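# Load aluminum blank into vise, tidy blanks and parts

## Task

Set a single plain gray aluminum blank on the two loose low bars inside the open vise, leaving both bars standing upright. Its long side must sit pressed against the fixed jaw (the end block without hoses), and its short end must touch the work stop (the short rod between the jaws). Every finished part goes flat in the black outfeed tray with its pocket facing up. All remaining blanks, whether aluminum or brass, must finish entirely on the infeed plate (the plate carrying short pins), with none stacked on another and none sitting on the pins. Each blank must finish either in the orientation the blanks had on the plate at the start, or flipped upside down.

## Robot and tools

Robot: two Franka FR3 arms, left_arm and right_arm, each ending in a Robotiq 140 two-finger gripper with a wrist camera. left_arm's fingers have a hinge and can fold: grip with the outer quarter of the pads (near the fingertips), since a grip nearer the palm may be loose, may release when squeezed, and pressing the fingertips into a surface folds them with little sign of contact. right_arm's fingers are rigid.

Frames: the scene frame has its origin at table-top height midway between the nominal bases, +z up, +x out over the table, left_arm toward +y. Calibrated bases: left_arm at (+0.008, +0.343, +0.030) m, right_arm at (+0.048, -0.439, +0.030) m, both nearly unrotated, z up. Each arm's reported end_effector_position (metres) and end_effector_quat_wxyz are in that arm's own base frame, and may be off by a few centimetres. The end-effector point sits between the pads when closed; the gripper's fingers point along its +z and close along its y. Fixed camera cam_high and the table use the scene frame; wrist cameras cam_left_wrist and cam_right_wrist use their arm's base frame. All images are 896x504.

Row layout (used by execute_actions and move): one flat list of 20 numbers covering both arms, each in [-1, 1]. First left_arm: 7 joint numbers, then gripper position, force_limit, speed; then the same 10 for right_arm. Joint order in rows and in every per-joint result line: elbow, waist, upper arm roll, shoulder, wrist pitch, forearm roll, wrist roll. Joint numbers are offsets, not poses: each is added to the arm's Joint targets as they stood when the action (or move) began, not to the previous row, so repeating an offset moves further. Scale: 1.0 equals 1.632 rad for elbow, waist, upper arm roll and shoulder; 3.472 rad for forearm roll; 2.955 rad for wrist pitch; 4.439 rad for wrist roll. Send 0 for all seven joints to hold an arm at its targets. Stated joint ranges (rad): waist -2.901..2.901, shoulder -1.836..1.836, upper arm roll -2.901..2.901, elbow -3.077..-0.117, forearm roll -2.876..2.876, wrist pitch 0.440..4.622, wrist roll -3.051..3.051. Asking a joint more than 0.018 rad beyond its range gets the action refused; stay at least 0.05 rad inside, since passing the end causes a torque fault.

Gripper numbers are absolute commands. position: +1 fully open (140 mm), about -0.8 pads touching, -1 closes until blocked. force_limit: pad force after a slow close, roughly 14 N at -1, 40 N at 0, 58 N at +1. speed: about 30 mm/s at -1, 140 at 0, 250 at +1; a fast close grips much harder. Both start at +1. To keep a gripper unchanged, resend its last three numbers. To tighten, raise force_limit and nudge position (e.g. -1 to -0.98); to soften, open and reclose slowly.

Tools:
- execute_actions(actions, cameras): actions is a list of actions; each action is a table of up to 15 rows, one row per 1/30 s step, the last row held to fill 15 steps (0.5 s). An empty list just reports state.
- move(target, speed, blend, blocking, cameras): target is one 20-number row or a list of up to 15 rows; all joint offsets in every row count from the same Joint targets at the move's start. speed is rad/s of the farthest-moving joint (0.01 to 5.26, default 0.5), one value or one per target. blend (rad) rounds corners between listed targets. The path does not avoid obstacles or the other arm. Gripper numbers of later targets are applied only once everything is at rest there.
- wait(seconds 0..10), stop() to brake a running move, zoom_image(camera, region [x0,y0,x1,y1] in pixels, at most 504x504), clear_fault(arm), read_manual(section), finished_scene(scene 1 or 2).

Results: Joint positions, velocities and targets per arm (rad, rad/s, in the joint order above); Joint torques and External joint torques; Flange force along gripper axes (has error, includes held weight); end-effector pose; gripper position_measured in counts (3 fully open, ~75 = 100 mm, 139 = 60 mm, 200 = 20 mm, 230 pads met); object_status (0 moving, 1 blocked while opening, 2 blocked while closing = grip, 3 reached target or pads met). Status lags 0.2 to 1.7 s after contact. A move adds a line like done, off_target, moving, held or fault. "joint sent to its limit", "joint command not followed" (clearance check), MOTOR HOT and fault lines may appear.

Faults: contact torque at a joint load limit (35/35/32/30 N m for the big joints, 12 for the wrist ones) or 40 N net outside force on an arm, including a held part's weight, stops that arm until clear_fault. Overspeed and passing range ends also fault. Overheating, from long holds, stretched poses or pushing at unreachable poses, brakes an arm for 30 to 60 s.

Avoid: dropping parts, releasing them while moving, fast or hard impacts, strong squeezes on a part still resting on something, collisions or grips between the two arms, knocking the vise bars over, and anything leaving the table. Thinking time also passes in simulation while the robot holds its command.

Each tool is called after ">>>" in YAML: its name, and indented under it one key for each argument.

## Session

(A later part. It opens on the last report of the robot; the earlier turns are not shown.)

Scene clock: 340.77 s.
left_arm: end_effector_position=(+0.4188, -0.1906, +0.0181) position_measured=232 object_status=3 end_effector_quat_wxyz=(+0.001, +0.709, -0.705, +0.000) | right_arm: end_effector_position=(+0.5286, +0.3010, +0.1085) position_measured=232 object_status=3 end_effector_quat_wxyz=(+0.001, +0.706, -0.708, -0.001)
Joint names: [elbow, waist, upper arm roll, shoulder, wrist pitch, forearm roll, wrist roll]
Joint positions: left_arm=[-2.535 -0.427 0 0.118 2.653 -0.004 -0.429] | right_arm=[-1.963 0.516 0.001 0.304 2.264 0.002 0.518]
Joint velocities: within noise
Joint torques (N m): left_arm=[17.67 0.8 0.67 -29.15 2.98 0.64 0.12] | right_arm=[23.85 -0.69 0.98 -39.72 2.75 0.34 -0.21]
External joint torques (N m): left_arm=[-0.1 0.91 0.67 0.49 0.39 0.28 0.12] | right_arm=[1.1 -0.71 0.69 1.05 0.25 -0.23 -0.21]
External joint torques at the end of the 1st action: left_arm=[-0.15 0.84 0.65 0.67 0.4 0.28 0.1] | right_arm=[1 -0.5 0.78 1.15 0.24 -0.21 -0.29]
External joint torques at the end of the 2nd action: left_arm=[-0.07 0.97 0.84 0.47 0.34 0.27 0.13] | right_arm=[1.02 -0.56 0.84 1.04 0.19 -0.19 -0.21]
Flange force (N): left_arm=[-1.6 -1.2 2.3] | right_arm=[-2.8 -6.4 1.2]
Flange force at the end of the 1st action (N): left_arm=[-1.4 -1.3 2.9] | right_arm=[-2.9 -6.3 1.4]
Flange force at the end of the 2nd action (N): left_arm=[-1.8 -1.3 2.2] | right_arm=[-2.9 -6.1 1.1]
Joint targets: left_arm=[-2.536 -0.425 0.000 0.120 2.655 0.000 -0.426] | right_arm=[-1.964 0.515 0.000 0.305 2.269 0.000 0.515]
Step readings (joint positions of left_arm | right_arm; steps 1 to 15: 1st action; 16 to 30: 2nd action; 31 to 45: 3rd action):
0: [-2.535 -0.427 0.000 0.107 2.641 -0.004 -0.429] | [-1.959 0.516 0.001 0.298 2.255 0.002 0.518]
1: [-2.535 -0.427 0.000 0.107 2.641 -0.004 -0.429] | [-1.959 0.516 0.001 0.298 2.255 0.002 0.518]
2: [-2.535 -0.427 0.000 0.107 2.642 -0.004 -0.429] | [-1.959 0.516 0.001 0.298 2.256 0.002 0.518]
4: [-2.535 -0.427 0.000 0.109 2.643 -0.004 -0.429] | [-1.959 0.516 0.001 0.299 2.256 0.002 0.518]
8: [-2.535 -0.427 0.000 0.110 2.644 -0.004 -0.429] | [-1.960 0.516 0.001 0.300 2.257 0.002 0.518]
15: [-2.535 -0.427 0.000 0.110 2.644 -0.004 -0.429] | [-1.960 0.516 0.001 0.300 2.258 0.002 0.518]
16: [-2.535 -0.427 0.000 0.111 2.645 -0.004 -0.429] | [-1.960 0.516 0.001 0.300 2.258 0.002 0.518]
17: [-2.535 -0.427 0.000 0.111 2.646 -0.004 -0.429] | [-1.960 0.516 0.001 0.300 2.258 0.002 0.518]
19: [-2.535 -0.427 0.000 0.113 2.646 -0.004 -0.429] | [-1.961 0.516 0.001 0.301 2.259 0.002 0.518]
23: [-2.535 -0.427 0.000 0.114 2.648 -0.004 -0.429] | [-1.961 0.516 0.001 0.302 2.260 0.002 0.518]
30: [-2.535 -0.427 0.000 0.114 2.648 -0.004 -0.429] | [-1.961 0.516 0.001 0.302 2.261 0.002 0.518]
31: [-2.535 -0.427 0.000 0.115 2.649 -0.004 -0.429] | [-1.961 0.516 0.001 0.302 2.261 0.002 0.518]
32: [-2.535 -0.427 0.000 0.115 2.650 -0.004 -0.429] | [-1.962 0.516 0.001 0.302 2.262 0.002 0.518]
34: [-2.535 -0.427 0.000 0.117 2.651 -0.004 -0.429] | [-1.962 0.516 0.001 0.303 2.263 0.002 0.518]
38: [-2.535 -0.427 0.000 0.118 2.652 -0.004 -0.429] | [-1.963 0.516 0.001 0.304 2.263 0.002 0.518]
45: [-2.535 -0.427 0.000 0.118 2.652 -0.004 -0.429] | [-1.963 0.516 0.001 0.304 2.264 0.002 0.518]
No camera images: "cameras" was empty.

>>> execute_actions:
  actions:
    - [[-0.00006, 0, 0, 0.00243, 0.00137, 0, 0, -1, -0.5, -0.5, -0.0008, 0, 0, 0.0012, 0.0011, 0, 0, -1, -0.5, -0.5]]
    - [[-0.00006, 0, 0, 0.00243, 0.00137, 0, 0, -1, -0.5, -0.5, -0.0008, 0, 0, 0.0012, 0.0011, 0, 0, -1, -0.5, -0.5]]
    - [[-0.00006, 0, 0, 0.00243, 0.00137, 0, 0, -1, -0.5, -0.5, -0.0008, 0, 0, 0.0012, 0.0011, 0, 0, -1, -0.5, -0.5]]
  cameras: []

Scene clock: 344.73 s.
left_arm: end_effector_position=(+0.4187, -0.1905, +0.0136) position_measured=232 object_status=3 end_effector_quat_wxyz=(+0.001, +0.709, -0.705, +0.000) | right_arm: end_effector_position=(+0.5284, +0.3008, +0.1040) position_measured=232 object_status=3 end_effector_quat_wxyz=(+0.001, +0.706, -0.708, -0.001)
Joint names: [elbow, waist, upper arm roll, shoulder, wrist pitch, forearm roll, wrist roll]
Joint positions: left_arm=[-2.535 -0.427 0 0.13 2.665 -0.004 -0.429] | right_arm=[-1.967 0.516 0.001 0.31 2.274 0.002 0.517]
Joint velocities: within noise
Joint torques (N m): left_arm=[17.39 0.76 0.73 -29.33 2.9 0.63 0.09] | right_arm=[23.82 -0.63 1.07 -39.83 2.73 0.36 -0.2]
External joint torques (N m): left_arm=[-0.24 0.92 0.76 0.63 0.31 0.28 0.09] | right_arm=[1.1 -0.81 0.64 1.14 0.22 -0.21 -0.2]
External joint torques at the end of the 1st action: left_arm=[-0.18 0.9 0.76 0.67 0.45 0.28 0.12] | right_arm=[1.12 -0.7 0.63 1.09 0.22 -0.19 -0.21]
External joint torques at the end of the 2nd action: left_arm=[-0.13 0.96 0.75 0.46 0.41 0.26 0.14] | right_arm=[0.98 -0.77 0.71 1.16 0.2 -0.21 -0.22]
Flange force (N): left_arm=[-1.7 -1.1 2.5] | right_arm=[-2.8 -6.7 1.3]
Flange force at the end of the 1st action (N): left_arm=[-1.7 -1.2 3.0] | right_arm=[-2.9 -6.7 1.2]
Flange force at the end of the 2nd action (N): left_arm=[-1.9 -1.0 2.3] | right_arm=[-2.6 -6.4 1.4]
Joint targets: left_arm=[-2.536 -0.425 0.000 0.132 2.667 0.000 -0.426] | right_arm=[-1.968 0.515 0.000 0.311 2.278 0.000 0.515]
Step readings (joint positions of left_arm | right_arm; steps 1 to 15: 1st action; 16 to 30: 2nd action; 31 to 45: 3rd action):
0: [-2.535 -0.427 0.000 0.118 2.653 -0.004 -0.429] | [-1.963 0.516 0.001 0.304 2.265 0.002 0.517]
1: [-2.535 -0.427 0.000 0.119 2.653 -0.004 -0.429] | [-1.963 0.516 0.001 0.304 2.265 0.002 0.517]
2: [-2.535 -0.427 0.000 0.119 2.654 -0.004 -0.429] | [-1.963 0.516 0.001 0.304 2.265 0.002 0.517]
4: [-2.535 -0.427 0.000 0.121 2.655 -0.004 -0.429] | [-1.963 0.516 0.001 0.305 2.266 0.002 0.517]
8: [-2.535 -0.427 0.000 0.122 2.656 -0.004 -0.429] | [-1.964 0.516 0.001 0.306 2.267 0.002 0.517]
15: [-2.535 -0.427 0.000 0.122 2.657 -0.004 -0.429] | [-1.964 0.516 0.001 0.306 2.267 0.002 0.517]
16: [-2.535 -0.427 0.000 0.122 2.657 -0.004 -0.429] | [-1.964 0.516 0.001 0.306 2.268 0.002 0.517]
17: [-2.535 -0.427 0.000 0.123 2.658 -0.004 -0.429] | [-1.964 0.516 0.001 0.306 2.268 0.002 0.517]
19: [-2.535 -0.427 0.000 0.125 2.659 -0.004 -0.429] | [-1.965 0.516 0.001 0.307 2.269 0.002 0.517]
23: [-2.535 -0.427 0.000 0.126 2.660 -0.004 -0.429] | [-1.965 0.516 0.001 0.307 2.270 0.002 0.517]
30: [-2.535 -0.427 0.000 0.126 2.661 -0.004 -0.429] | [-1.965 0.516 0.001 0.308 2.271 0.002 0.517]
31: [-2.535 -0.427 0.000 0.126 2.661 -0.004 -0.429] | [-1.965 0.516 0.001 0.308 2.271 0.002 0.517]
32: [-2.535 -0.427 0.000 0.127 2.662 -0.004 -0.429] | [-1.965 0.516 0.001 0.308 2.271 0.002 0.517]
34: [-2.535 -0.427 0.000 0.129 2.663 -0.004 -0.429] | [-1.966 0.516 0.001 0.309 2.272 0.002 0.517]
38: [-2.535 -0.427 0.000 0.130 2.664 -0.004 -0.429] | [-1.966 0.516 0.001 0.309 2.273 0.002 0.517]
45: [-2.535 -0.427 0.000 0.130 2.665 -0.004 -0.429] | [-1.967 0.516 0.001 0.309 2.274 0.002 0.517]
No camera images: "cameras" was empty.

>>> execute_actions:
  actions:
    - [[-0.00006, 0, 0, 0.00243, 0.00137, 0, 0, -1, -0.5, -0.5, -0.0008, 0, 0, 0.0012, 0.0011, 0, 0, -1, -0.5, -0.5]]
    - [[-0.00006, 0, 0, 0.00243, 0.00137, 0, 0, -1, -0.5, -0.5, -0.0008, 0, 0, 0.0012, 0.0011, 0, 0, -1, -0.5, -0.5]]
  cameras: ["cam_left_wrist", "cam_right_wrist"]

Scene clock: 347.93 s.
left_arm: end_effector_position=(+0.4189, -0.1906, +0.0114) position_measured=232 object_status=3 end_effector_quat_wxyz=(+0.001, +0.709, -0.705, +0.000) | right_arm: end_effector_position=(+0.5283, +0.3008, +0.1011) position_measured=232 object_status=3 end_effector_quat_wxyz=(+0.001, +0.706, -0.708, -0.001)
Joint names: [elbow, waist, upper arm roll, shoulder, wrist pitch, forearm roll, wrist roll]
Joint positions: left_arm=[-2.535 -0.427 0 0.136 2.672 -0.004 -0.429] | right_arm=[-1.969 0.516 0.001 0.313 2.281 0.002 0.517]
Joint velocities: within noise
Joint torques (N m): left_arm=[17.26 0.73 0.77 -28.25 3.13 0.62 0.1] | right_arm=[23.65 -0.59 1.13 -39.86 2.76 0.37 -0.16]
External joint torques (N m): left_arm=[-0.22 0.89 0.8 1.71 0.54 0.27 0.09] | right_arm=[0.98 -0.59 0.85 1.19 0.24 -0.19 -0.16]
External joint torques at the end of the 1st action: left_arm=[-0.21 0.85 0.73 0.63 0.33 0.27 0.13] | right_arm=[0.93 -0.73 0.75 1.16 0.2 -0.21 -0.23]
Flange force (N): left_arm=[-0.8 -3.0 6.1] | right_arm=[-3.0 -6.2 1.6]
Flange force at the end of the 1st action (N): left_arm=[-1.6 -1.1 2.6] | right_arm=[-2.6 -6.2 1.5]
Joint targets: left_arm=[-2.536 -0.425 0.000 0.140 2.675 0.000 -0.426] | right_arm=[-1.971 0.515 0.000 0.315 2.285 0.000 0.515]
Step readings (joint positions of left_arm | right_arm; steps 1 to 15: 1st action; 16 to 30: 2nd action):
0: [-2.535 -0.427 0.000 0.130 2.665 -0.004 -0.429] | [-1.967 0.516 0.001 0.310 2.274 0.002 0.517]
1: [-2.535 -0.427 0.000 0.130 2.665 -0.004 -0.429] | [-1.967 0.516 0.001 0.310 2.275 0.002 0.517]
2: [-2.535 -0.427 0.000 0.131 2.666 -0.004 -0.429] | [-1.967 0.516 0.001 0.310 2.275 0.002 0.517]
4: [-2.535 -0.427 0.000 0.133 2.667 -0.004 -0.429] | [-1.967 0.516 0.001 0.311 2.276 0.002 0.517]
8: [-2.535 -0.427 0.000 0.134 2.668 -0.004 -0.429] | [-1.968 0.516 0.001 0.311 2.277 0.002 0.517]
15: [-2.535 -0.427 0.000 0.134 2.669 -0.004 -0.429] | [-1.968 0.516 0.001 0.311 2.277 0.002 0.517]
16: [-2.535 -0.427 0.000 0.134 2.669 -0.004 -0.429] | [-1.968 0.516 0.001 0.311 2.277 0.002 0.517]
17: [-2.535 -0.427 0.000 0.135 2.670 -0.004 -0.429] | [-1.968 0.516 0.001 0.312 2.278 0.002 0.517]
19: [-2.535 -0.427 0.000 0.136 2.671 -0.004 -0.429] | [-1.969 0.516 0.001 0.312 2.279 0.002 0.517]
23: [-2.535 -0.427 0.000 0.136 2.671 -0.004 -0.429] | [-1.969 0.516 0.001 0.313 2.280 0.002 0.517]
30: [-2.535 -0.427 0.000 0.136 2.672 -0.004 -0.429] | [-1.969 0.516 0.001 0.313 2.280 0.002 0.517]
camera_calibration:
cam_left_wrist: T_world_to_cam=[[-0.999986, -0.00514831, 0.00146096, 0.424899], [-0.00435412, 0.941418, 0.337215, 0.185498], [-0.00311146, 0.337204, -0.941427, 0.219136], [0, 0, 0, 1]] pos_world=[0.426382, -0.246337, 0.143127]
cam_right_wrist: T_world_to_cam=[[-0.999877, -0.0150016, -0.00466284, 0.542627], [-0.0156872, 0.937631, 0.347277, -0.304694], [-0.000837685, 0.347307, -0.937751, 0.126346], [0, 0, 0, 1]] pos_world=[0.537886, 0.249951, 0.226825]
Images, in order (width x height): cam_left_wrist 896x504, cam_right_wrist 896x504.

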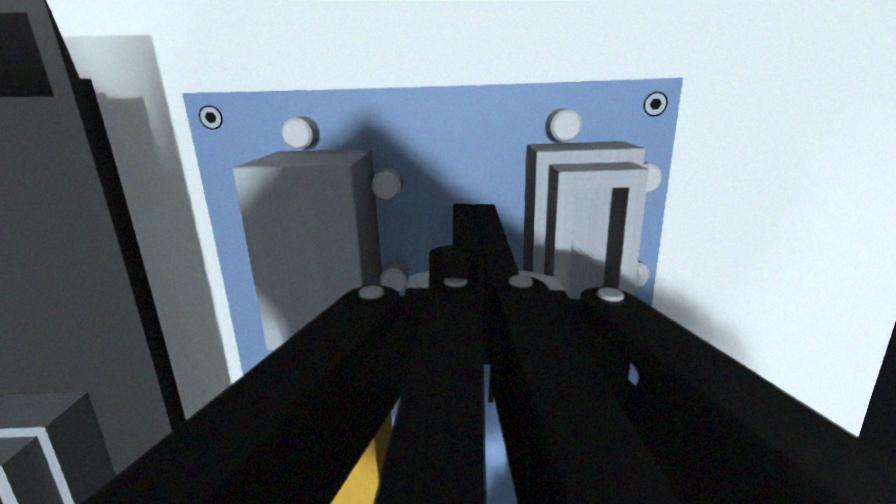

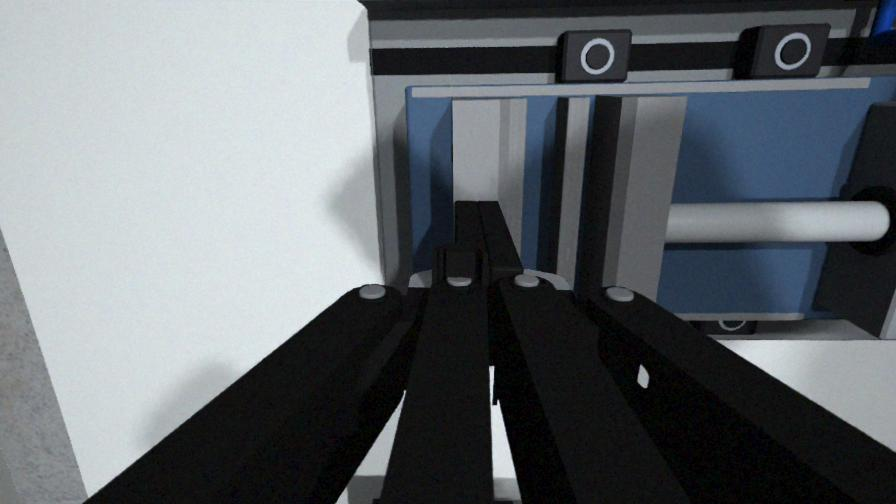

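>>> zoom_image:
  camera: "cam_left_wrist"
  region: [500, 80, 700, 310]

>>> zoom_image:
  camera: "cam_right_wrist"
  region: [400, 70, 720, 280]

Scaled by 2.191 from the camera's 896x504 image, which has a finer 1280x720 frame.

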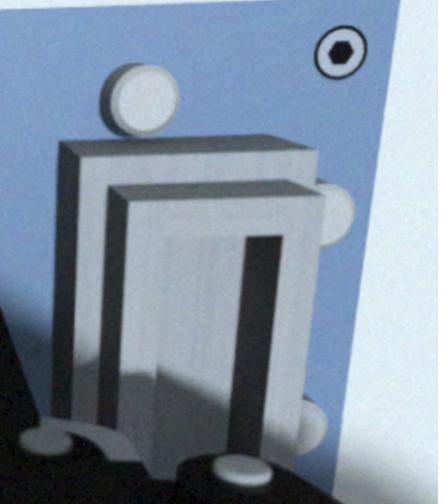

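Scaled by 1.575 from the camera's 896x504 image, which has a finer 1280x720 frame.

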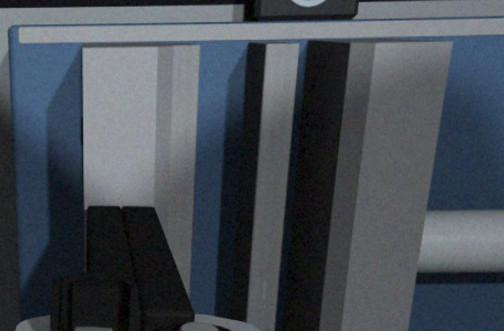

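>>> move:
  target:
    - [0.0157, -0.0005, 0, -0.1199, -0.0746, 0, 0, -0.2023, -0.5, -0.5, -0.0008, 0, 0, 0.0012, 0.0011, 0, 0, -1, -0.5, -0.5]
    - [-0.0441, -0.0346, 0, -0.1711, -0.0698, 0, -0.0204, -0.2023, -0.5, -0.5, -0.0008, 0, 0, 0.0012, 0.0011, 0, 0, -1, -0.5, -0.5]
    - [-0.0578, -0.0346, 0, -0.1019, -0.0240, 0, -0.0204, -0.2023, -0.5, -0.5, -0.0008, 0, 0, 0.0012, 0.0011, 0, 0, -1, -0.5, -0.5]
  speed: [0.3, 0.3, 0.3]

Scene clock: 395.47 s.
left_arm: end_effector_position=(+0.3806, -0.1987, +0.0455) position_measured=154 object_status=3 end_effector_quat_wxyz=(+0.001, +0.719, -0.695, +0.000) | right_arm: end_effector_position=(+0.5282, +0.3007, +0.0996) position_measured=232 object_status=3 end_effector_quat_wxyz=(+0.001, +0.706, -0.708, -0.001)
Joint names: [elbow, waist, upper arm roll, shoulder, wrist pitch, forearm roll, wrist roll]
Joint positions: left_arm=[-2.63 -0.48 0 -0.028 2.601 -0.004 -0.513] | right_arm=[-1.971 0.516 0.001 0.315 2.284 0.002 0.517]
Joint velocities: left_arm=[0.001 0.001 0 -0.002 0.004 0.001 -0.003] | right_arm=[within noise]
Joint torques (N m): left_arm=[18.67 0.08 0.65 -25.07 2.99 0.67 -0.22] | right_arm=[23.78 -0.64 1.1 -39.91 2.69 0.36 -0.29]
External joint torques (N m): left_arm=[0.1 0.22 0.82 0.31 0.39 0.26 -0.22] | right_arm=[1.28 -0.38 1.05 0.89 0.19 -0.2 -0.29]
Flange force (N): left_arm=[-0.2 -1.1 2.0] | right_arm=[-3.3 -6.5 0.9]
Joint targets: left_arm=[-2.631 -0.482 0.000 -0.027 2.605 0.000 -0.517] | right_arm=[-1.972 0.515 0.000 0.317 2.288 0.000 0.515]
move: done
camera_calibration:
cam_left_wrist: T_world_to_cam=[[-0.999408, -0.0343124, 0.0025603, 0.380439], [-0.0314365, 0.940821, 0.337444, 0.191685], [-0.0139873, 0.337164, -0.941342, 0.25802], [0, 0, 0, 1]] pos_world=[0.389848, -0.254283, 0.177228]
cam_right_wrist: T_world_to_cam=[[-0.999877, -0.0149675, -0.00475827, 0.542634], [-0.0156883, 0.937599, 0.347364, -0.304185], [-0.000737816, 0.347395, -0.937718, 0.124856], [0, 0, 0, 1]] pos_world=[0.537887, 0.249951, 0.225325]

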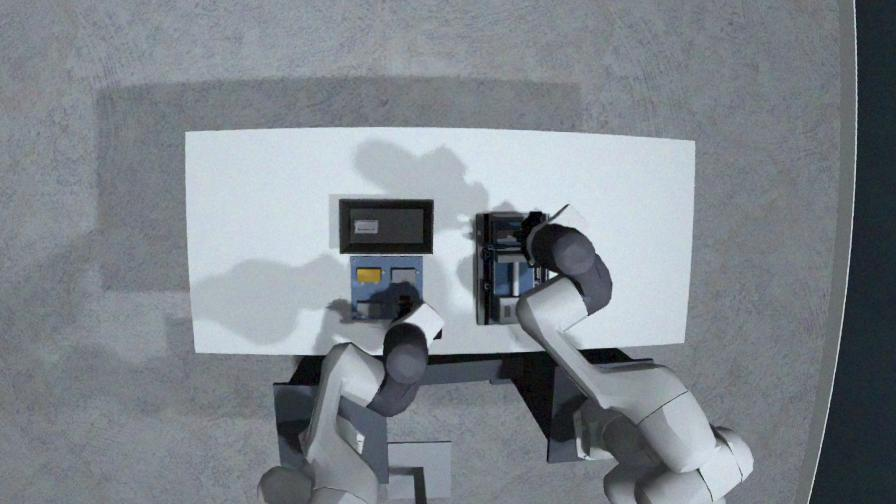

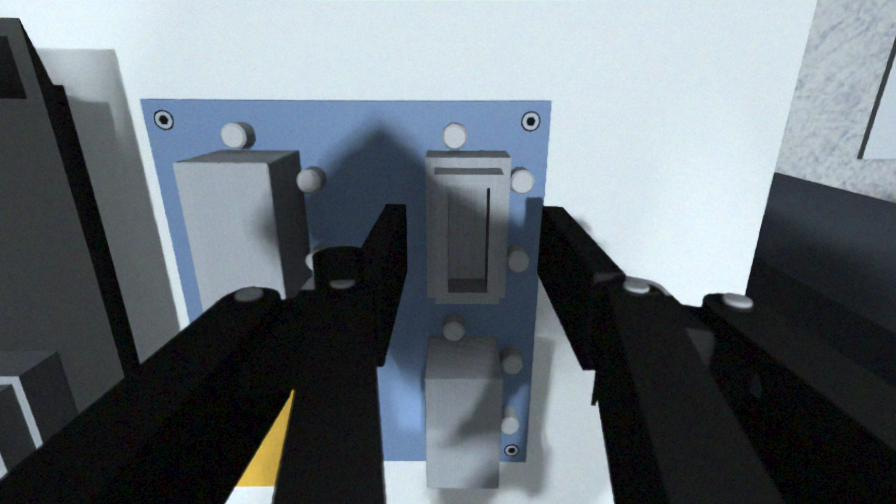

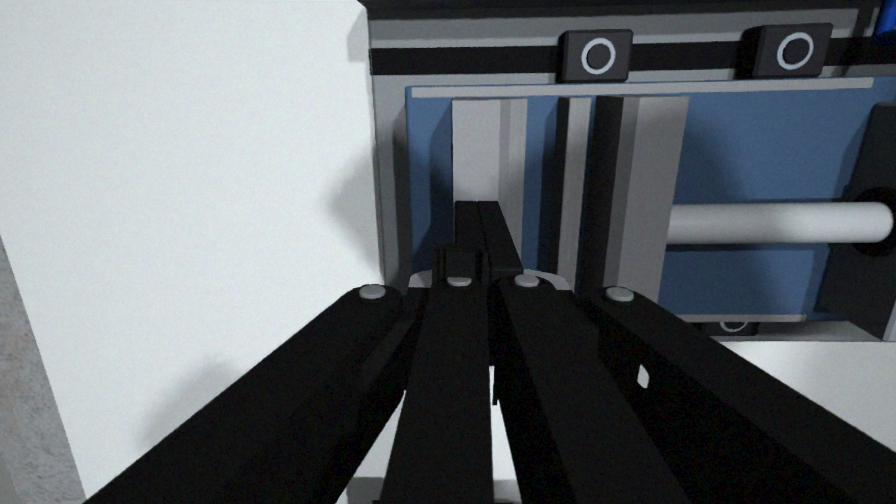

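>>> move:
  target: [0.0007, 0.0011, 0, 0.0251, 0.0132, 0, 0.0004, -0.2023, -0.5, -0.5, -0.0008, 0, 0, 0.0012, 0.0011, 0, 0, -1, -0.5, -0.5]
  speed: 0.08

Scene clock: 401.17 s.
left_arm: end_effector_position=(+0.3810, -0.1989, +0.0314) position_measured=154 object_status=3 end_effector_quat_wxyz=(+0.001, +0.720, -0.694, -0.001) | right_arm: end_effector_position=(+0.5282, +0.3007, +0.0982) position_measured=232 object_status=3 end_effector_quat_wxyz=(+0.001, +0.706, -0.708, -0.001)
Joint names: [elbow, waist, upper arm roll, shoulder, wrist pitch, forearm roll, wrist roll]
Joint positions: left_arm=[-2.63 -0.48 0 0.013 2.64 -0.004 -0.514] | right_arm=[-1.972 0.516 0.001 0.317 2.287 0.002 0.517]
Joint velocities: left_arm=[-0.001 -0.001 0.001 0 0.004 0.001 0.001] | right_arm=[within noise]
Joint torques (N m): left_arm=[18.05 0.48 0.69 -25.7 2.89 0.63 -0.14] | right_arm=[23.67 -0.65 1.08 -39.82 2.72 0.33 -0.25]
External joint torques (N m): left_arm=[0.09 0.54 0.73 0.57 0.29 0.26 -0.14] | right_arm=[1.16 -0.57 0.86 1.06 0.23 -0.22 -0.25]
Flange force (N): left_arm=[-0.3 -1.8 2.4] | right_arm=[-3.1 -6.6 1.3]
Joint targets: left_arm=[-2.629 -0.480 0.000 0.014 2.644 0.000 -0.515] | right_arm=[-1.973 0.515 0.000 0.319 2.291 0.000 0.515]
move: done
camera_calibration:
cam_left_wrist: T_world_to_cam=[[-0.999365, -0.0353877, 0.00405479, 0.38053], [-0.031929, 0.940464, 0.338389, 0.196725], [-0.0157882, 0.338045, -0.940997, 0.245634], [0, 0, 0, 1]] pos_world=[0.390447, -0.254582, 0.163028]
cam_right_wrist: T_world_to_cam=[[-0.999877, -0.0149675, -0.00475827, 0.542527], [-0.0156883, 0.937599, 0.347364, -0.3037], [-0.000737816, 0.347395, -0.937718, 0.123543], [0, 0, 0, 1]] pos_world=[0.537787, 0.249951, 0.223925]

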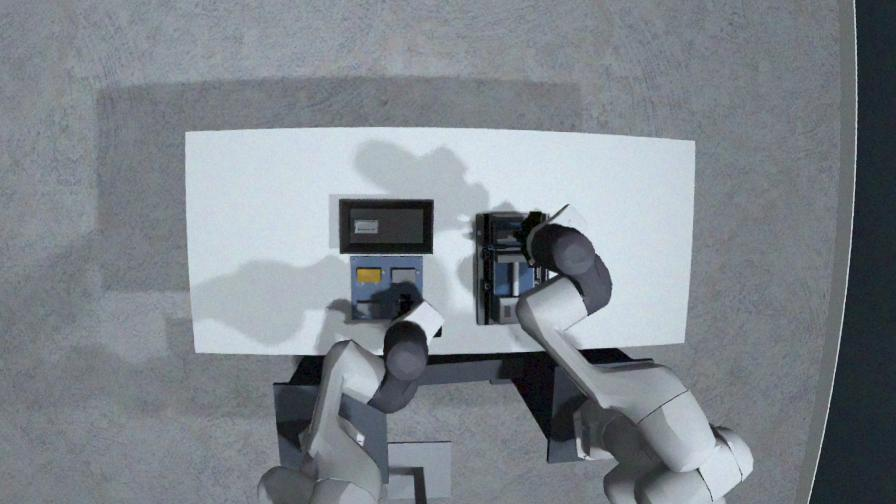

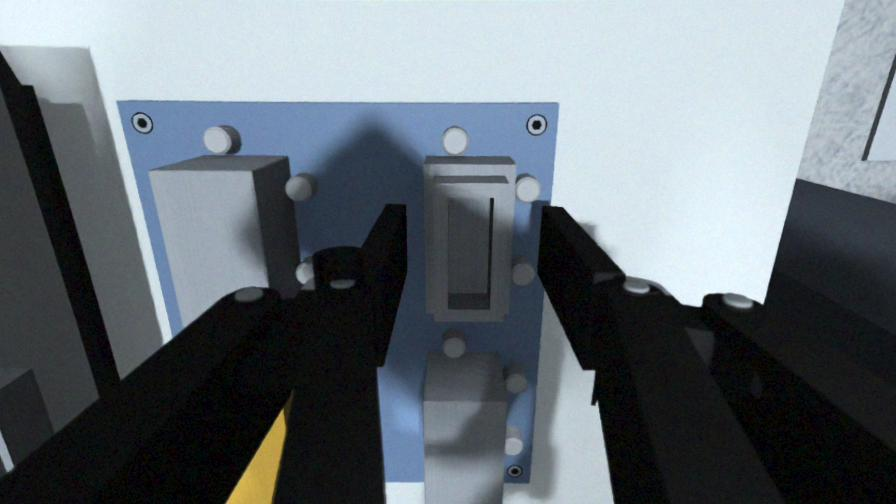

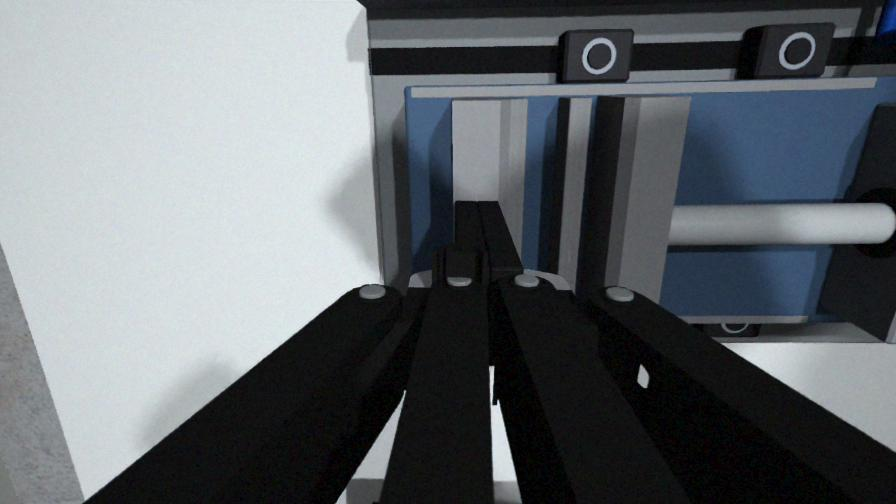

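>>> execute_actions:
  actions:
    - [[0, 0, 0, 0, 0, 0, 0, -1, -0.5, -1, -0.0008, 0, 0, 0.0012, 0.0011, 0, 0, -1, -0.5, -0.5]]
    - [[0, 0, 0, 0, 0, 0, 0, -1, -0.5, -1, 0, 0, 0, 0, 0, 0, 0, -1, -0.5, -0.5]]
    - [[0, 0, 0, 0, 0, 0, 0, -1, -0.5, -1, -0.0008, 0, 0, 0.0012, 0.0011, 0, 0, -1, -0.5, -0.5]]
    - [[0, 0, 0, 0, 0, 0, 0, -1, -0.5, -1, 0, 0, 0, 0, 0, 0, 0, -1, -0.5, -0.5]]
  cameras: ["cam_left_wrist"]

Scene clock: 407.17 s.
left_arm: end_effector_position=(+0.3814, -0.1991, +0.0315) position_measured=181 object_status=2 end_effector_quat_wxyz=(+0.001, +0.720, -0.694, +0.000) | right_arm: end_effector_position=(+0.5282, +0.3007, +0.0980) position_measured=232 object_status=3 end_effector_quat_wxyz=(+0.000, +0.706, -0.708, -0.001)
Joint names: [elbow, waist, upper arm roll, shoulder, wrist pitch, forearm roll, wrist roll]
Joint positions: left_arm=[-2.63 -0.48 0 0.013 2.642 -0.003 -0.514] | right_arm=[-1.972 0.516 0.001 0.317 2.288 0.002 0.517]
Joint velocities: within noise
Joint torques (N m): left_arm=[17.82 0.4 0.6 -25.34 2.98 0.64 -0.11] | right_arm=[22.38 -0.65 0.95 -37.06 3.43 0.35 -0.22]
External joint torques (N m): left_arm=[-0.07 0.5 0.69 0.88 0.39 0.27 -0.11] | right_arm=[-0.1 -0.5 0.8 3.87 0.93 -0.21 -0.22]
External joint torques at the end of the 1st action: left_arm=[0.03 0.55 0.78 0.42 0.19 0.25 -0.1] | right_arm=[0.35 -0.55 0.84 2.8 0.53 -0.19 -0.25]
External joint torques at the end of the 2nd action: left_arm=[-0.12 0.53 0.7 1.1 0.38 0.25 -0.12] | right_arm=[0.51 -0.68 0.71 2.61 0.53 -0.22 -0.28]
External joint torques at the end of the 3rd action: left_arm=[-0.07 0.54 0.77 1.02 0.39 0.25 -0.09] | right_arm=[-0.26 -0.69 0.73 4.04 0.92 -0.22 -0.22]
Flange force (N): left_arm=[-0.2 -1.9 3.6] | right_arm=[-3.9 -7.8 7.8]
Flange force at the end of the 1st action (N): left_arm=[-0.7 -1.5 1.7] | right_arm=[-3.5 -7.4 5.1]
Flange force at the end of the 2nd action (N): left_arm=[0.0 -2.3 4.2] | right_arm=[-3.4 -7.7 4.7]
Flange force at the end of the 3rd action (N): left_arm=[-0.2 -2.3 4.0] | right_arm=[-3.5 -7.8 8.2]
Joint targets: left_arm=[-2.629 -0.480 0.000 0.014 2.644 0.000 -0.515] | right_arm=[-1.976 0.515 0.000 0.323 2.298 0.000 0.515]
Step readings (joint positions of left_arm | right_arm; steps 1 to 15: 1st action; 16 to 30: 2nd action; 31 to 45: 3rd action; 46 to 60: 4th action):
0: [-2.630 -0.480 0.000 0.013 2.641 -0.003 -0.514] | [-1.972 0.516 0.001 0.317 2.287 0.002 0.517]
1: [-2.630 -0.480 0.000 0.013 2.641 -0.003 -0.514] | [-1.972 0.516 0.001 0.317 2.288 0.002 0.517]
2: [-2.630 -0.480 0.000 0.013 2.641 -0.003 -0.514] | [-1.972 0.516 0.001 0.318 2.288 0.002 0.517]
4: [-2.630 -0.480 0.000 0.013 2.641 -0.003 -0.514] | [-1.972 0.516 0.001 0.318 2.288 0.002 0.517]
8: [-2.630 -0.480 0.000 0.013 2.642 -0.003 -0.514] | [-1.972 0.516 0.001 0.318 2.288 0.002 0.517]
15: [-2.630 -0.480 0.000 0.013 2.642 -0.003 -0.514] | [-1.972 0.516 0.001 0.318 2.288 0.002 0.517]
16: [-2.630 -0.480 0.000 0.013 2.642 -0.003 -0.514] | [-1.972 0.516 0.001 0.318 2.288 0.002 0.517]
17: [-2.630 -0.480 0.000 0.013 2.642 -0.003 -0.514] | [-1.972 0.516 0.001 0.318 2.288 0.002 0.517]
19: [-2.630 -0.480 0.000 0.013 2.642 -0.003 -0.514] | [-1.972 0.516 0.001 0.318 2.288 0.002 0.517]
23: [-2.630 -0.480 0.000 0.013 2.642 -0.003 -0.514] | [-1.972 0.516 0.001 0.318 2.288 0.002 0.517]
30: [-2.630 -0.480 0.000 0.013 2.642 -0.003 -0.514] | [-1.972 0.516 0.001 0.318 2.288 0.002 0.517]
31: [-2.630 -0.480 0.000 0.013 2.642 -0.003 -0.514] | [-1.972 0.516 0.001 0.318 2.288 0.002 0.517]
32: [-2.630 -0.480 0.000 0.013 2.642 -0.003 -0.514] | [-1.972 0.516 0.001 0.318 2.288 0.002 0.517]
34: [-2.630 -0.480 0.000 0.013 2.642 -0.003 -0.514] | [-1.972 0.516 0.001 0.318 2.288 0.002 0.517]
38: [-2.630 -0.480 0.000 0.013 2.642 -0.003 -0.514] | [-1.972 0.516 0.001 0.317 2.288 0.002 0.517]
45: [-2.630 -0.480 0.000 0.013 2.642 -0.003 -0.514] | [-1.972 0.516 0.001 0.317 2.288 0.002 0.517]
46: [-2.630 -0.480 0.000 0.013 2.642 -0.003 -0.514] | [-1.972 0.516 0.001 0.317 2.288 0.002 0.517]
47: [-2.630 -0.480 0.000 0.013 2.642 -0.003 -0.514] | [-1.972 0.516 0.001 0.317 2.288 0.002 0.517]
49: [-2.630 -0.480 0.000 0.013 2.642 -0.003 -0.514] | [-1.972 0.516 0.001 0.317 2.288 0.002 0.517]
53: [-2.630 -0.480 0.000 0.013 2.642 -0.003 -0.514] | [-1.972 0.516 0.001 0.317 2.288 0.002 0.517]
60: [-2.630 -0.480 0.000 0.013 2.642 -0.003 -0.514] | [-1.972 0.516 0.001 0.317 2.288 0.002 0.517]
camera_calibration:
cam_left_wrist: T_world_to_cam=[[-0.999371, -0.0353603, 0.00281331, 0.38104], [-0.0323328, 0.940678, 0.337758, 0.197078], [-0.0145896, 0.337454, -0.941229, 0.24528], [0, 0, 0, 1]] pos_world=[0.39075, -0.254683, 0.163228]
Images, in order (width x height): cam_left_wrist 896x504.

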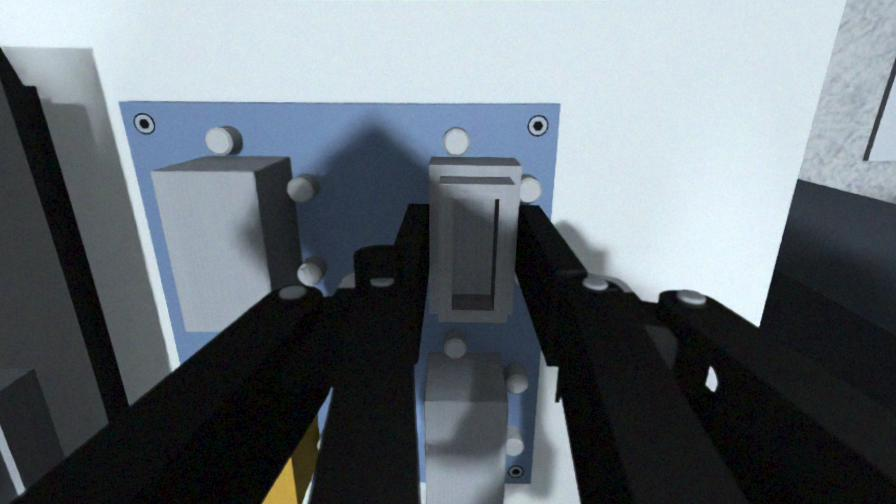

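>>> execute_actions:
  actions:
    - [[0, 0, 0, 0, 0, 0, 0, -0.2023, -0.5, -1, 0.0014, 0, 0, -0.0022, -0.0020, 0, 0, -1, -0.5, -0.5], [0, 0, 0, 0, 0, 0, 0, -0.2023, -0.5, -1, 0.0028, 0, 0, -0.0044, -0.0040, 0, 0, -1, -0.5, -0.5], [0, 0, 0, 0, 0, 0, 0, -0.2023, -0.5, -1, 0.0042, 0, 0, -0.0065, -0.0059, 0, 0, -1, -0.5, -0.5]]
    - [[0, 0, 0, 0, 0, 0, 0, -0.2023, -0.5, -1, 0, 0, 0, 0, 0, 0, 0, -1, -0.5, -0.5]]
    - [[0, 0, 0, 0.0028, 0.0016, 0, 0, -0.2023, -0.5, -1, 0, 0, 0, 0, 0, 0, 0, -1, -0.5, -0.5], [-0.0003, 0, 0, 0.0056, 0.0032, 0, 0, -0.2023, -0.5, -1, 0, 0, 0, 0, 0, 0, 0, -1, -0.5, -0.5], [-0.0004, 0, 0, 0.0085, 0.0049, 0, 0, -0.2023, -0.5, -1, 0, 0, 0, 0, 0, 0, 0, -1, -0.5, -0.5], [-0.0005, 0, 0, 0.01126, 0.0065, 0, 0, -0.2023, -0.5, -1, 0, 0, 0, 0, 0, 0, 0, -1, -0.5, -0.5]]
  cameras: ["cam_left_wrist"]

Scene clock: 421.37 s.
left_arm: end_effector_position=(+0.3816, -0.1992, +0.0252) position_measured=154 object_status=3 end_effector_quat_wxyz=(+0.001, +0.720, -0.694, +0.000) | right_arm: end_effector_position=(+0.5289, +0.3011, +0.1011) position_measured=232 object_status=3 end_effector_quat_wxyz=(-0.001, +0.706, -0.708, -0.001)
Joint names: [elbow, waist, upper arm roll, shoulder, wrist pitch, forearm roll, wrist roll]
Joint positions: left_arm=[-2.63 -0.48 0 0.031 2.66 -0.003 -0.514] | right_arm=[-1.97 0.516 0.001 0.313 2.284 0.002 0.517]
Joint velocities: left_arm=[0.001 0.001 -0.001 0 0.003 0 -0.002] | right_arm=[within noise]
Joint torques (N m): left_arm=[17.74 0.43 0.7 -26.04 2.92 0.62 -0.15] | right_arm=[24.2 -0.59 1.04 -40.82 2.25 0.35 -0.21]
External joint torques (N m): left_arm=[0.03 0.59 0.84 0.62 0.31 0.25 -0.15] | right_arm=[1.42 -0.63 0.73 0.37 -0.29 -0.22 -0.21]
External joint torques at the end of the 1st action: left_arm=[0.11 0.56 0.74 0.41 0.25 0.25 -0.12] | right_arm=[1.76 -0.71 0.77 0.07 -0.29 -0.21 -0.23]
External joint torques at the end of the 2nd action: left_arm=[0.07 0.63 0.78 0.31 0.24 0.25 -0.1] | right_arm=[1.56 -0.76 0.63 0.28 -0.31 -0.19 -0.13]
Flange force (N): left_arm=[-0.5 -1.8 2.7] | right_arm=[-3.0 -6.6 -1.0]
Flange force at the end of the 1st action (N): left_arm=[-0.5 -1.6 1.8] | right_arm=[-3.2 -7.1 -1.7]
Flange force at the end of the 2nd action (N): left_arm=[-0.8 -1.4 1.6] | right_arm=[-3.1 -6.9 -1.3]
Joint targets: left_arm=[-2.630 -0.480 0.000 0.033 2.663 0.000 -0.515] | right_arm=[-1.969 0.515 0.000 0.312 2.280 0.000 0.515]
Step readings (joint positions of left_arm | right_arm; steps 1 to 15: 1st action; 16 to 30: 2nd action; 31 to 45: 3rd action):
0: [-2.630 -0.480 0.000 0.013 2.642 -0.003 -0.514] | [-1.973 0.516 0.001 0.317 2.289 0.002 0.517]
1: [-2.630 -0.480 0.000 0.013 2.642 -0.003 -0.514] | [-1.973 0.516 0.001 0.317 2.289 0.002 0.517]
2: [-2.630 -0.480 0.000 0.013 2.642 -0.003 -0.514] | [-1.973 0.516 0.001 0.317 2.289 0.002 0.517]
4: [-2.630 -0.480 0.000 0.013 2.642 -0.003 -0.514] | [-1.972 0.516 0.001 0.317 2.288 0.002 0.517]
8: [-2.630 -0.480 0.000 0.013 2.642 -0.003 -0.514] | [-1.971 0.516 0.001 0.314 2.286 0.002 0.517]
15: [-2.630 -0.480 0.000 0.013 2.642 -0.003 -0.514] | [-1.971 0.516 0.001 0.313 2.285 0.002 0.517]
16: [-2.630 -0.480 0.000 0.013 2.642 -0.003 -0.514] | [-1.971 0.516 0.001 0.313 2.285 0.002 0.517]
17: [-2.630 -0.480 0.000 0.013 2.642 -0.003 -0.514] | [-1.971 0.516 0.001 0.313 2.285 0.002 0.517]
19: [-2.630 -0.480 0.000 0.013 2.642 -0.003 -0.514] | [-1.971 0.516 0.001 0.313 2.285 0.002 0.517]
23: [-2.630 -0.480 0.000 0.013 2.642 -0.003 -0.514] | [-1.971 0.516 0.001 0.313 2.285 0.002 0.517]
30: [-2.630 -0.480 0.000 0.013 2.642 -0.003 -0.514] | [-1.970 0.516 0.001 0.313 2.285 0.002 0.517]
31: [-2.630 -0.480 0.000 0.013 2.642 -0.003 -0.514] | [-1.970 0.516 0.001 0.313 2.285 0.002 0.517]
32: [-2.630 -0.480 0.000 0.014 2.643 -0.003 -0.514] | [-1.970 0.516 0.001 0.313 2.285 0.002 0.517]
34: [-2.630 -0.480 0.000 0.020 2.647 -0.003 -0.514] | [-1.970 0.516 0.001 0.313 2.285 0.002 0.517]
38: [-2.630 -0.480 0.000 0.030 2.654 -0.003 -0.514] | [-1.970 0.516 0.001 0.313 2.285 0.002 0.517]
45: [-2.630 -0.480 0.000 0.031 2.659 -0.003 -0.514] | [-1.970 0.516 0.001 0.313 2.285 0.002 0.517]
camera_calibration:
cam_left_wrist: T_world_to_cam=[[-0.999371, -0.0353358, 0.00302683, 0.381226], [-0.0322343, 0.940604, 0.337973, 0.199214], [-0.0147896, 0.337663, -0.941151, 0.239505], [0, 0, 0, 1]] pos_world=[0.39095, -0.254783, 0.156928]
Images, in order (width x height): cam_left_wrist 896x504.

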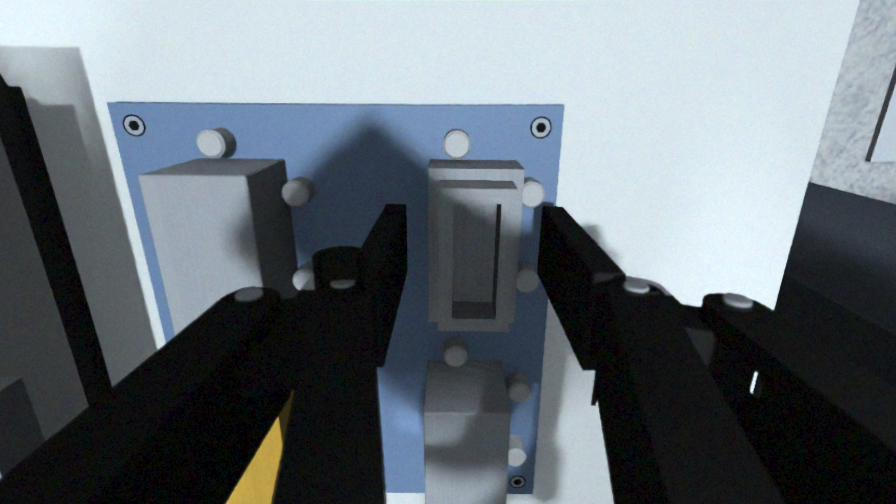

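>>> execute_actions:
  actions:
    - [[0, 0, 0, 0, 0, 0, 0, -1, -0.5, -1, 0, 0, 0, 0, 0, 0, 0, -1, -0.5, -0.5]]
    - [[0, 0, 0, 0, 0, 0, 0, -1, -0.5, -1, 0, 0, 0, 0, 0, 0, 0, -1, -0.5, -0.5]]
    - [[0, 0, 0, 0, 0, 0, 0, -1, -0.5, -1, 0, 0, 0, 0, 0, 0, 0, -1, -0.5, -0.5]]
  cameras: ["cam_left_wrist"]

Scene clock: 425.43 s.
left_arm: end_effector_position=(+0.3819, -0.1993, +0.0253) position_measured=181 object_status=2 end_effector_quat_wxyz=(+0.001, +0.720, -0.694, +0.000) | right_arm: end_effector_position=(+0.5289, +0.3011, +0.1011) position_measured=232 object_status=3 end_effector_quat_wxyz=(-0.001, +0.706, -0.708, -0.001)
Joint names: [elbow, waist, upper arm roll, shoulder, wrist pitch, forearm roll, wrist roll]
Joint positions: left_arm=[-2.63 -0.48 0 0.031 2.661 -0.003 -0.514] | right_arm=[-1.97 0.516 0.001 0.313 2.284 0.002 0.517]
Joint velocities: within noise
Joint torques (N m): left_arm=[17.03 0.36 0.58 -24.77 3.02 0.62 -0.13] | right_arm=[24.17 -0.64 0.99 -40.8 2.29 0.37 -0.24]
External joint torques (N m): left_arm=[-0.62 0.48 0.67 1.79 0.42 0.26 -0.13] | right_arm=[1.48 -0.62 0.74 0.29 -0.24 -0.19 -0.24]
External joint torques at the end of the 1st action: left_arm=[0.05 0.52 0.67 0.51 0.28 0.26 -0.14] | right_arm=[1.54 -0.68 0.68 0.32 -0.24 -0.2 -0.18]
External joint torques at the end of the 2nd action: left_arm=[-0.73 0.47 0.66 1.78 0.35 0.25 -0.13] | right_arm=[1.4 -0.56 0.71 0.33 -0.25 -0.21 -0.23]
Flange force (N): left_arm=[0.0 -2.1 6.4] | right_arm=[-2.9 -6.6 -1.1]
Flange force at the end of the 1st action (N): left_arm=[-0.3 -1.5 2.3] | right_arm=[-3.1 -6.8 -1.1]
Flange force at the end of the 2nd action (N): left_arm=[-0.1 -1.8 6.1] | right_arm=[-2.9 -6.3 -1.0]
Joint targets: left_arm=[-2.630 -0.480 0.000 0.033 2.663 0.000 -0.515] | right_arm=[-1.969 0.515 0.000 0.312 2.280 0.000 0.515]
Step readings (joint positions of left_arm | right_arm; steps 1 to 15: 1st action; 16 to 30: 2nd action; 31 to 45: 3rd action):
0: [-2.630 -0.480 0.000 0.031 2.661 -0.003 -0.514] | [-1.970 0.516 0.001 0.313 2.284 0.002 0.517]
1: [-2.630 -0.480 0.000 0.031 2.661 -0.003 -0.514] | [-1.970 0.516 0.001 0.313 2.284 0.002 0.517]
2: [-2.630 -0.480 0.000 0.031 2.661 -0.003 -0.514] | [-1.970 0.516 0.001 0.313 2.284 0.002 0.517]
4: [-2.630 -0.480 0.000 0.031 2.661 -0.003 -0.514] | [-1.970 0.516 0.001 0.313 2.284 0.002 0.517]
8: [-2.630 -0.480 0.000 0.031 2.661 -0.003 -0.514] | [-1.970 0.516 0.001 0.313 2.284 0.002 0.517]
15: [-2.630 -0.480 0.000 0.031 2.661 -0.003 -0.514] | [-1.970 0.516 0.001 0.313 2.284 0.002 0.517]
16: [-2.630 -0.480 0.000 0.031 2.661 -0.003 -0.514] | [-1.970 0.516 0.001 0.313 2.284 0.002 0.517]
17: [-2.630 -0.480 0.000 0.031 2.661 -0.003 -0.514] | [-1.970 0.516 0.001 0.313 2.284 0.002 0.517]
19: [-2.630 -0.480 0.000 0.031 2.661 -0.003 -0.514] | [-1.970 0.516 0.001 0.313 2.284 0.002 0.517]
23: [-2.630 -0.480 0.000 0.031 2.661 -0.003 -0.514] | [-1.970 0.516 0.001 0.313 2.284 0.002 0.517]
30: [-2.630 -0.480 0.000 0.031 2.661 -0.003 -0.514] | [-1.970 0.516 0.001 0.313 2.284 0.002 0.517]
31: [-2.630 -0.480 0.000 0.031 2.661 -0.003 -0.514] | [-1.970 0.516 0.001 0.313 2.284 0.002 0.517]
32: [-2.630 -0.480 0.000 0.031 2.661 -0.003 -0.514] | [-1.970 0.516 0.001 0.313 2.284 0.002 0.517]
34: [-2.630 -0.480 0.000 0.031 2.661 -0.003 -0.514] | [-1.970 0.516 0.001 0.313 2.284 0.002 0.517]
38: [-2.630 -0.480 0.000 0.031 2.661 -0.003 -0.514] | [-1.970 0.516 0.001 0.313 2.284 0.002 0.517]
45: [-2.630 -0.480 0.000 0.031 2.661 -0.003 -0.514] | [-1.970 0.516 0.001 0.313 2.284 0.002 0.517]
camera_calibration:
cam_left_wrist: T_world_to_cam=[[-0.999373, -0.0353465, 0.00218922, 0.381553], [-0.0325337, 0.940752, 0.33753, 0.199507], [-0.01399, 0.337247, -0.941312, 0.239243], [0, 0, 0, 1]] pos_world=[0.391152, -0.254884, 0.157027]
Images, in order (width x height): cam_left_wrist 896x504.

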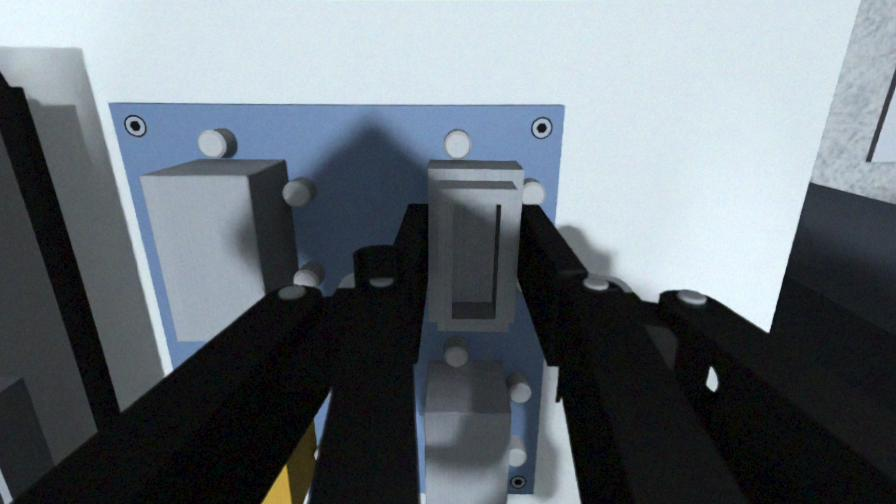

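>>> move:
  target:
    - [0.0085, 0, 0, -0.0740, -0.0456, 0, 0, -1, -0.5, -1, 0, 0, 0, 0, 0, 0, 0, -1, -0.5, -0.5]
    - [0.0312, 0, 0, -0.1430, -0.0962, 0, 0, -1, -0.5, -1, 0, 0, 0, 0, 0, 0, 0, -1, -0.5, -0.5]
  speed: [0.15, 0.3]
  cameras: ["cam_left_wrist"]

Scene clock: 438.70 s.
left_arm: end_effector_position=(+0.3810, -0.1992, +0.1183) position_measured=181 object_status=2 end_effector_quat_wxyz=(+0.001, +0.720, -0.694, -0.001) | right_arm: end_effector_position=(+0.5289, +0.3011, +0.1012) position_measured=232 object_status=3 end_effector_quat_wxyz=(-0.001, +0.706, -0.708, -0.001)
Joint names: [elbow, waist, upper arm roll, shoulder, wrist pitch, forearm roll, wrist roll]
Joint positions: left_arm=[-2.581 -0.48 0 -0.198 2.381 -0.003 -0.514] | right_arm=[-1.97 0.516 0.001 0.313 2.284 0.002 0.517]
Joint velocities: left_arm=[0.001 0 0 0 -0.005 0 0] | right_arm=[within noise]
Joint torques (N m): left_arm=[22.24 0.49 0.54 -23.38 2.54 0.77 -0.11] | right_arm=[24.07 -0.66 1 -40.73 2.32 0.36 -0.22]
External joint torques (N m): left_arm=[0.69 0.64 0.88 -0.87 -0.05 0.24 -0.11] | right_arm=[1.39 -0.77 0.63 0.28 -0.21 -0.21 -0.22]
Flange force (N): left_arm=[-1.7 -0.5 -2.6] | right_arm=[-2.5 -6.3 -1.0]
Joint targets: left_arm=[-2.579 -0.480 0.000 -0.201 2.378 0.000 -0.515] | right_arm=[-1.969 0.515 0.000 0.312 2.280 0.000 0.515]
move: done
camera_calibration:
cam_left_wrist: T_world_to_cam=[[-0.999388, -0.0347273, 0.00431136, 0.38038], [-0.0312308, 0.940701, 0.337795, 0.167379], [-0.0157864, 0.337453, -0.94121, 0.327567], [0, 0, 0, 1]] pos_world=[0.390545, -0.254782, 0.25013]
Images, in order (width x height): cam_left_wrist 896x504.

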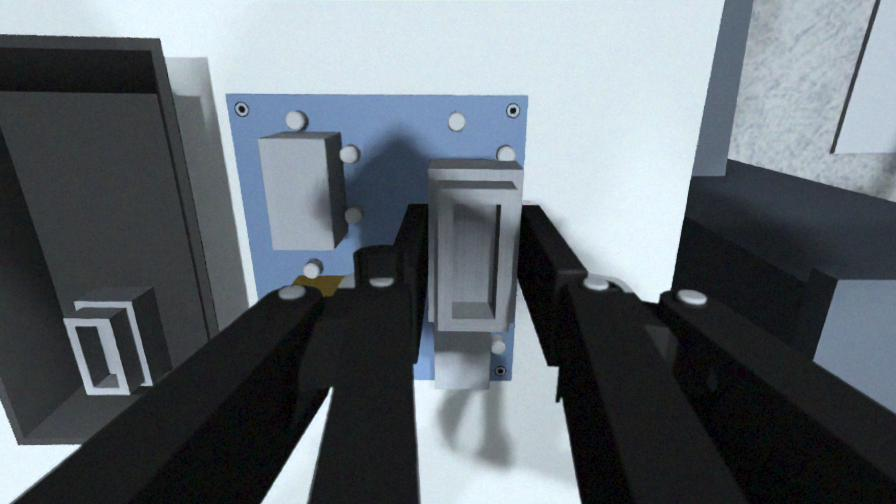

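>>> move:
  target: [0.4325, 0.1008, 0, 0.3321, -0.0554, 0, 0.0371, -1, -0.5, -1, 0, 0, 0, 0, 0, 0, 0, -1, -0.5, -0.5]
  speed: 0.5
  cameras: ["cam_left_wrist", "cam_high"]

Scene clock: 443.90 s.
left_arm: end_effector_position=(+0.5960, -0.1961, +0.1191) position_measured=181 object_status=2 end_effector_quat_wxyz=(+0.001, +0.721, -0.693, +0.000) | right_arm: end_effector_position=(+0.5289, +0.3011, +0.1012) position_measured=232 object_status=3 end_effector_quat_wxyz=(-0.001, +0.706, -0.708, -0.001)
Joint names: [elbow, waist, upper arm roll, shoulder, wrist pitch, forearm roll, wrist roll]
Joint positions: left_arm=[-1.876 -0.317 0 0.341 2.216 -0.003 -0.355] | right_arm=[-1.97 0.516 0.001 0.313 2.284 0.002 0.517]
Joint velocities: left_arm=[0.001 0 0.001 0 0 -0.002 0.008] | right_arm=[within noise]
Joint torques (N m): left_arm=[24.25 0.56 0.85 -42.41 2.61 0.85 0.02] | right_arm=[24.09 -0.59 1.06 -40.73 2.29 0.35 -0.14]
External joint torques (N m): left_arm=[1.11 0.72 0.69 -0.34 0.02 0.25 0.02] | right_arm=[1.38 -0.64 0.74 0.33 -0.23 -0.21 -0.14]
Flange force (N): left_arm=[0.2 -3.9 -1.3] | right_arm=[-2.9 -6.2 -0.9]
Joint targets: left_arm=[-1.873 -0.315 0.000 0.341 2.215 0.000 -0.350] | right_arm=[-1.969 0.515 0.000 0.312 2.280 0.000 0.515]
move: done
camera_calibration:
cam_left_wrist: T_world_to_cam=[[-0.999194, -0.0400416, 0.00289834, 0.59428], [-0.0367323, 0.94097, 0.336492, 0.174361], [-0.0162009, 0.336114, -0.941682, 0.330605], [0, 0, 0, 1]] pos_world=[0.605561, -0.251394, 0.250931]
Images, in order (width x height): cam_high 896x504, cam_left_wrist 896x504.

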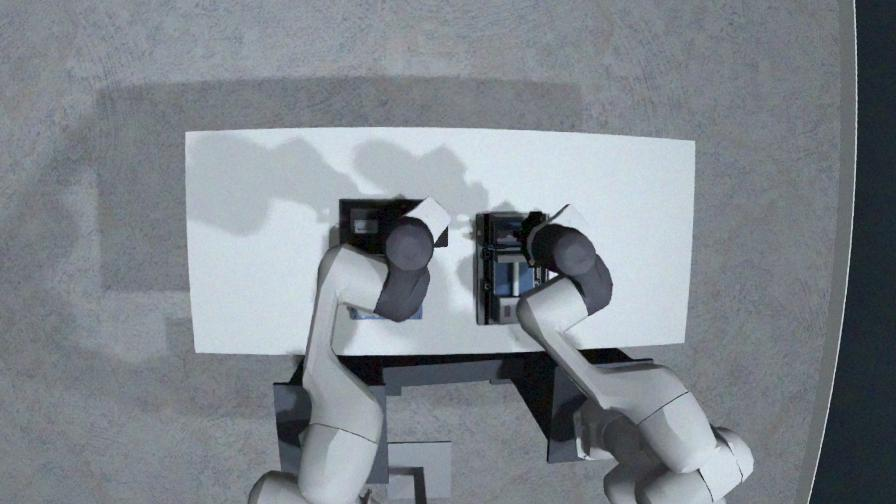

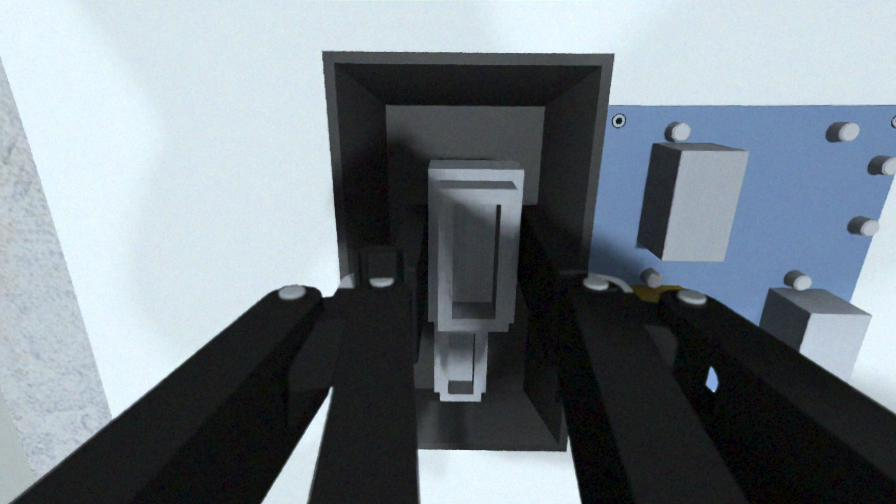

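>>> move:
  target:
    - [-0.0194, 0, 0, 0.0442, 0.0352, 0, 0, -1, -0.5, -1, 0, 0, 0, 0, 0, 0, 0, -1, -0.5, -0.5]
    - [-0.0261, 0, 0, 0.0833, 0.0604, 0, 0, -1, -0.5, -1, 0, 0, 0, 0, 0, 0, 0, -1, -0.5, -0.5]
  speed: [0.15, 0.1]
  cameras: ["cam_left_wrist"]

Scene clock: 456.70 s.
left_arm: end_effector_position=(+0.5951, -0.1956, +0.0310) position_measured=181 object_status=2 end_effector_quat_wxyz=(+0.002, +0.721, -0.693, -0.002) | right_arm: end_effector_position=(+0.5289, +0.3011, +0.1012) position_measured=232 object_status=3 end_effector_quat_wxyz=(-0.001, +0.706, -0.708, -0.001)
Joint names: [elbow, waist, upper arm roll, shoulder, wrist pitch, forearm roll, wrist roll]
Joint positions: left_arm=[-1.916 -0.317 0 0.478 2.389 -0.003 -0.354] | right_arm=[-1.97 0.516 0.001 0.313 2.284 0.002 0.517]
Joint velocities: left_arm=[-0.002 0 0.001 0.001 0.003 0 0] | right_arm=[within noise]
Joint torques (N m): left_arm=[22.02 0.52 0.88 -44.97 2.98 0.76 0.1] | right_arm=[23.99 -0.66 1.07 -40.73 2.31 0.36 -0.17]
External joint torques (N m): left_arm=[0.68 0.61 0.54 -0.77 0.42 0.24 0.1] | right_arm=[1.31 -0.63 0.83 0.29 -0.21 -0.21 -0.18]
Flange force (N): left_arm=[-0.9 -0.6 -0.7] | right_arm=[-2.7 -5.8 -0.9]
Joint targets: left_arm=[-1.916 -0.315 0.000 0.477 2.393 0.000 -0.350] | right_arm=[-1.969 0.515 0.000 0.312 2.280 0.000 0.515]
move: done
camera_calibration:
cam_left_wrist: T_world_to_cam=[[-0.999233, -0.0385759, 0.00674847, 0.593897], [-0.0340221, 0.940446, 0.338237, 0.201808], [-0.0193944, 0.337748, -0.941037, 0.249618], [0, 0, 0, 1]] pos_world=[0.605149, -0.251188, 0.162633]
Images, in order (width x height): cam_left_wrist 896x504.

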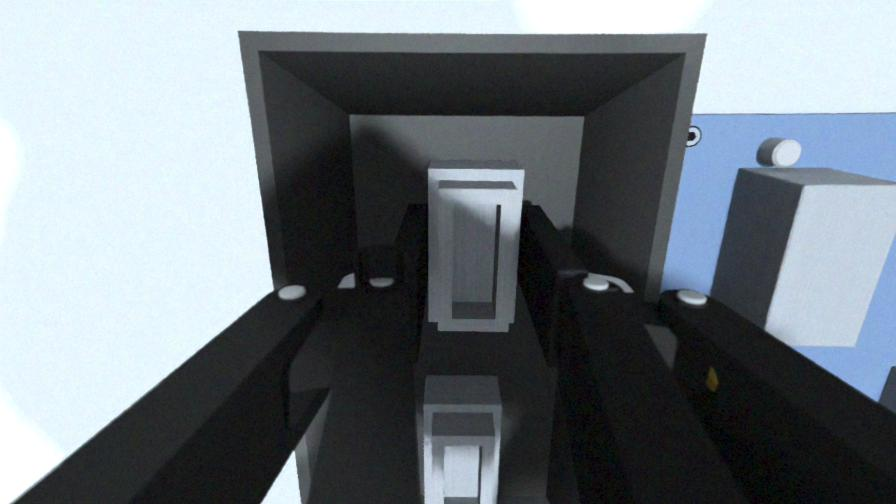

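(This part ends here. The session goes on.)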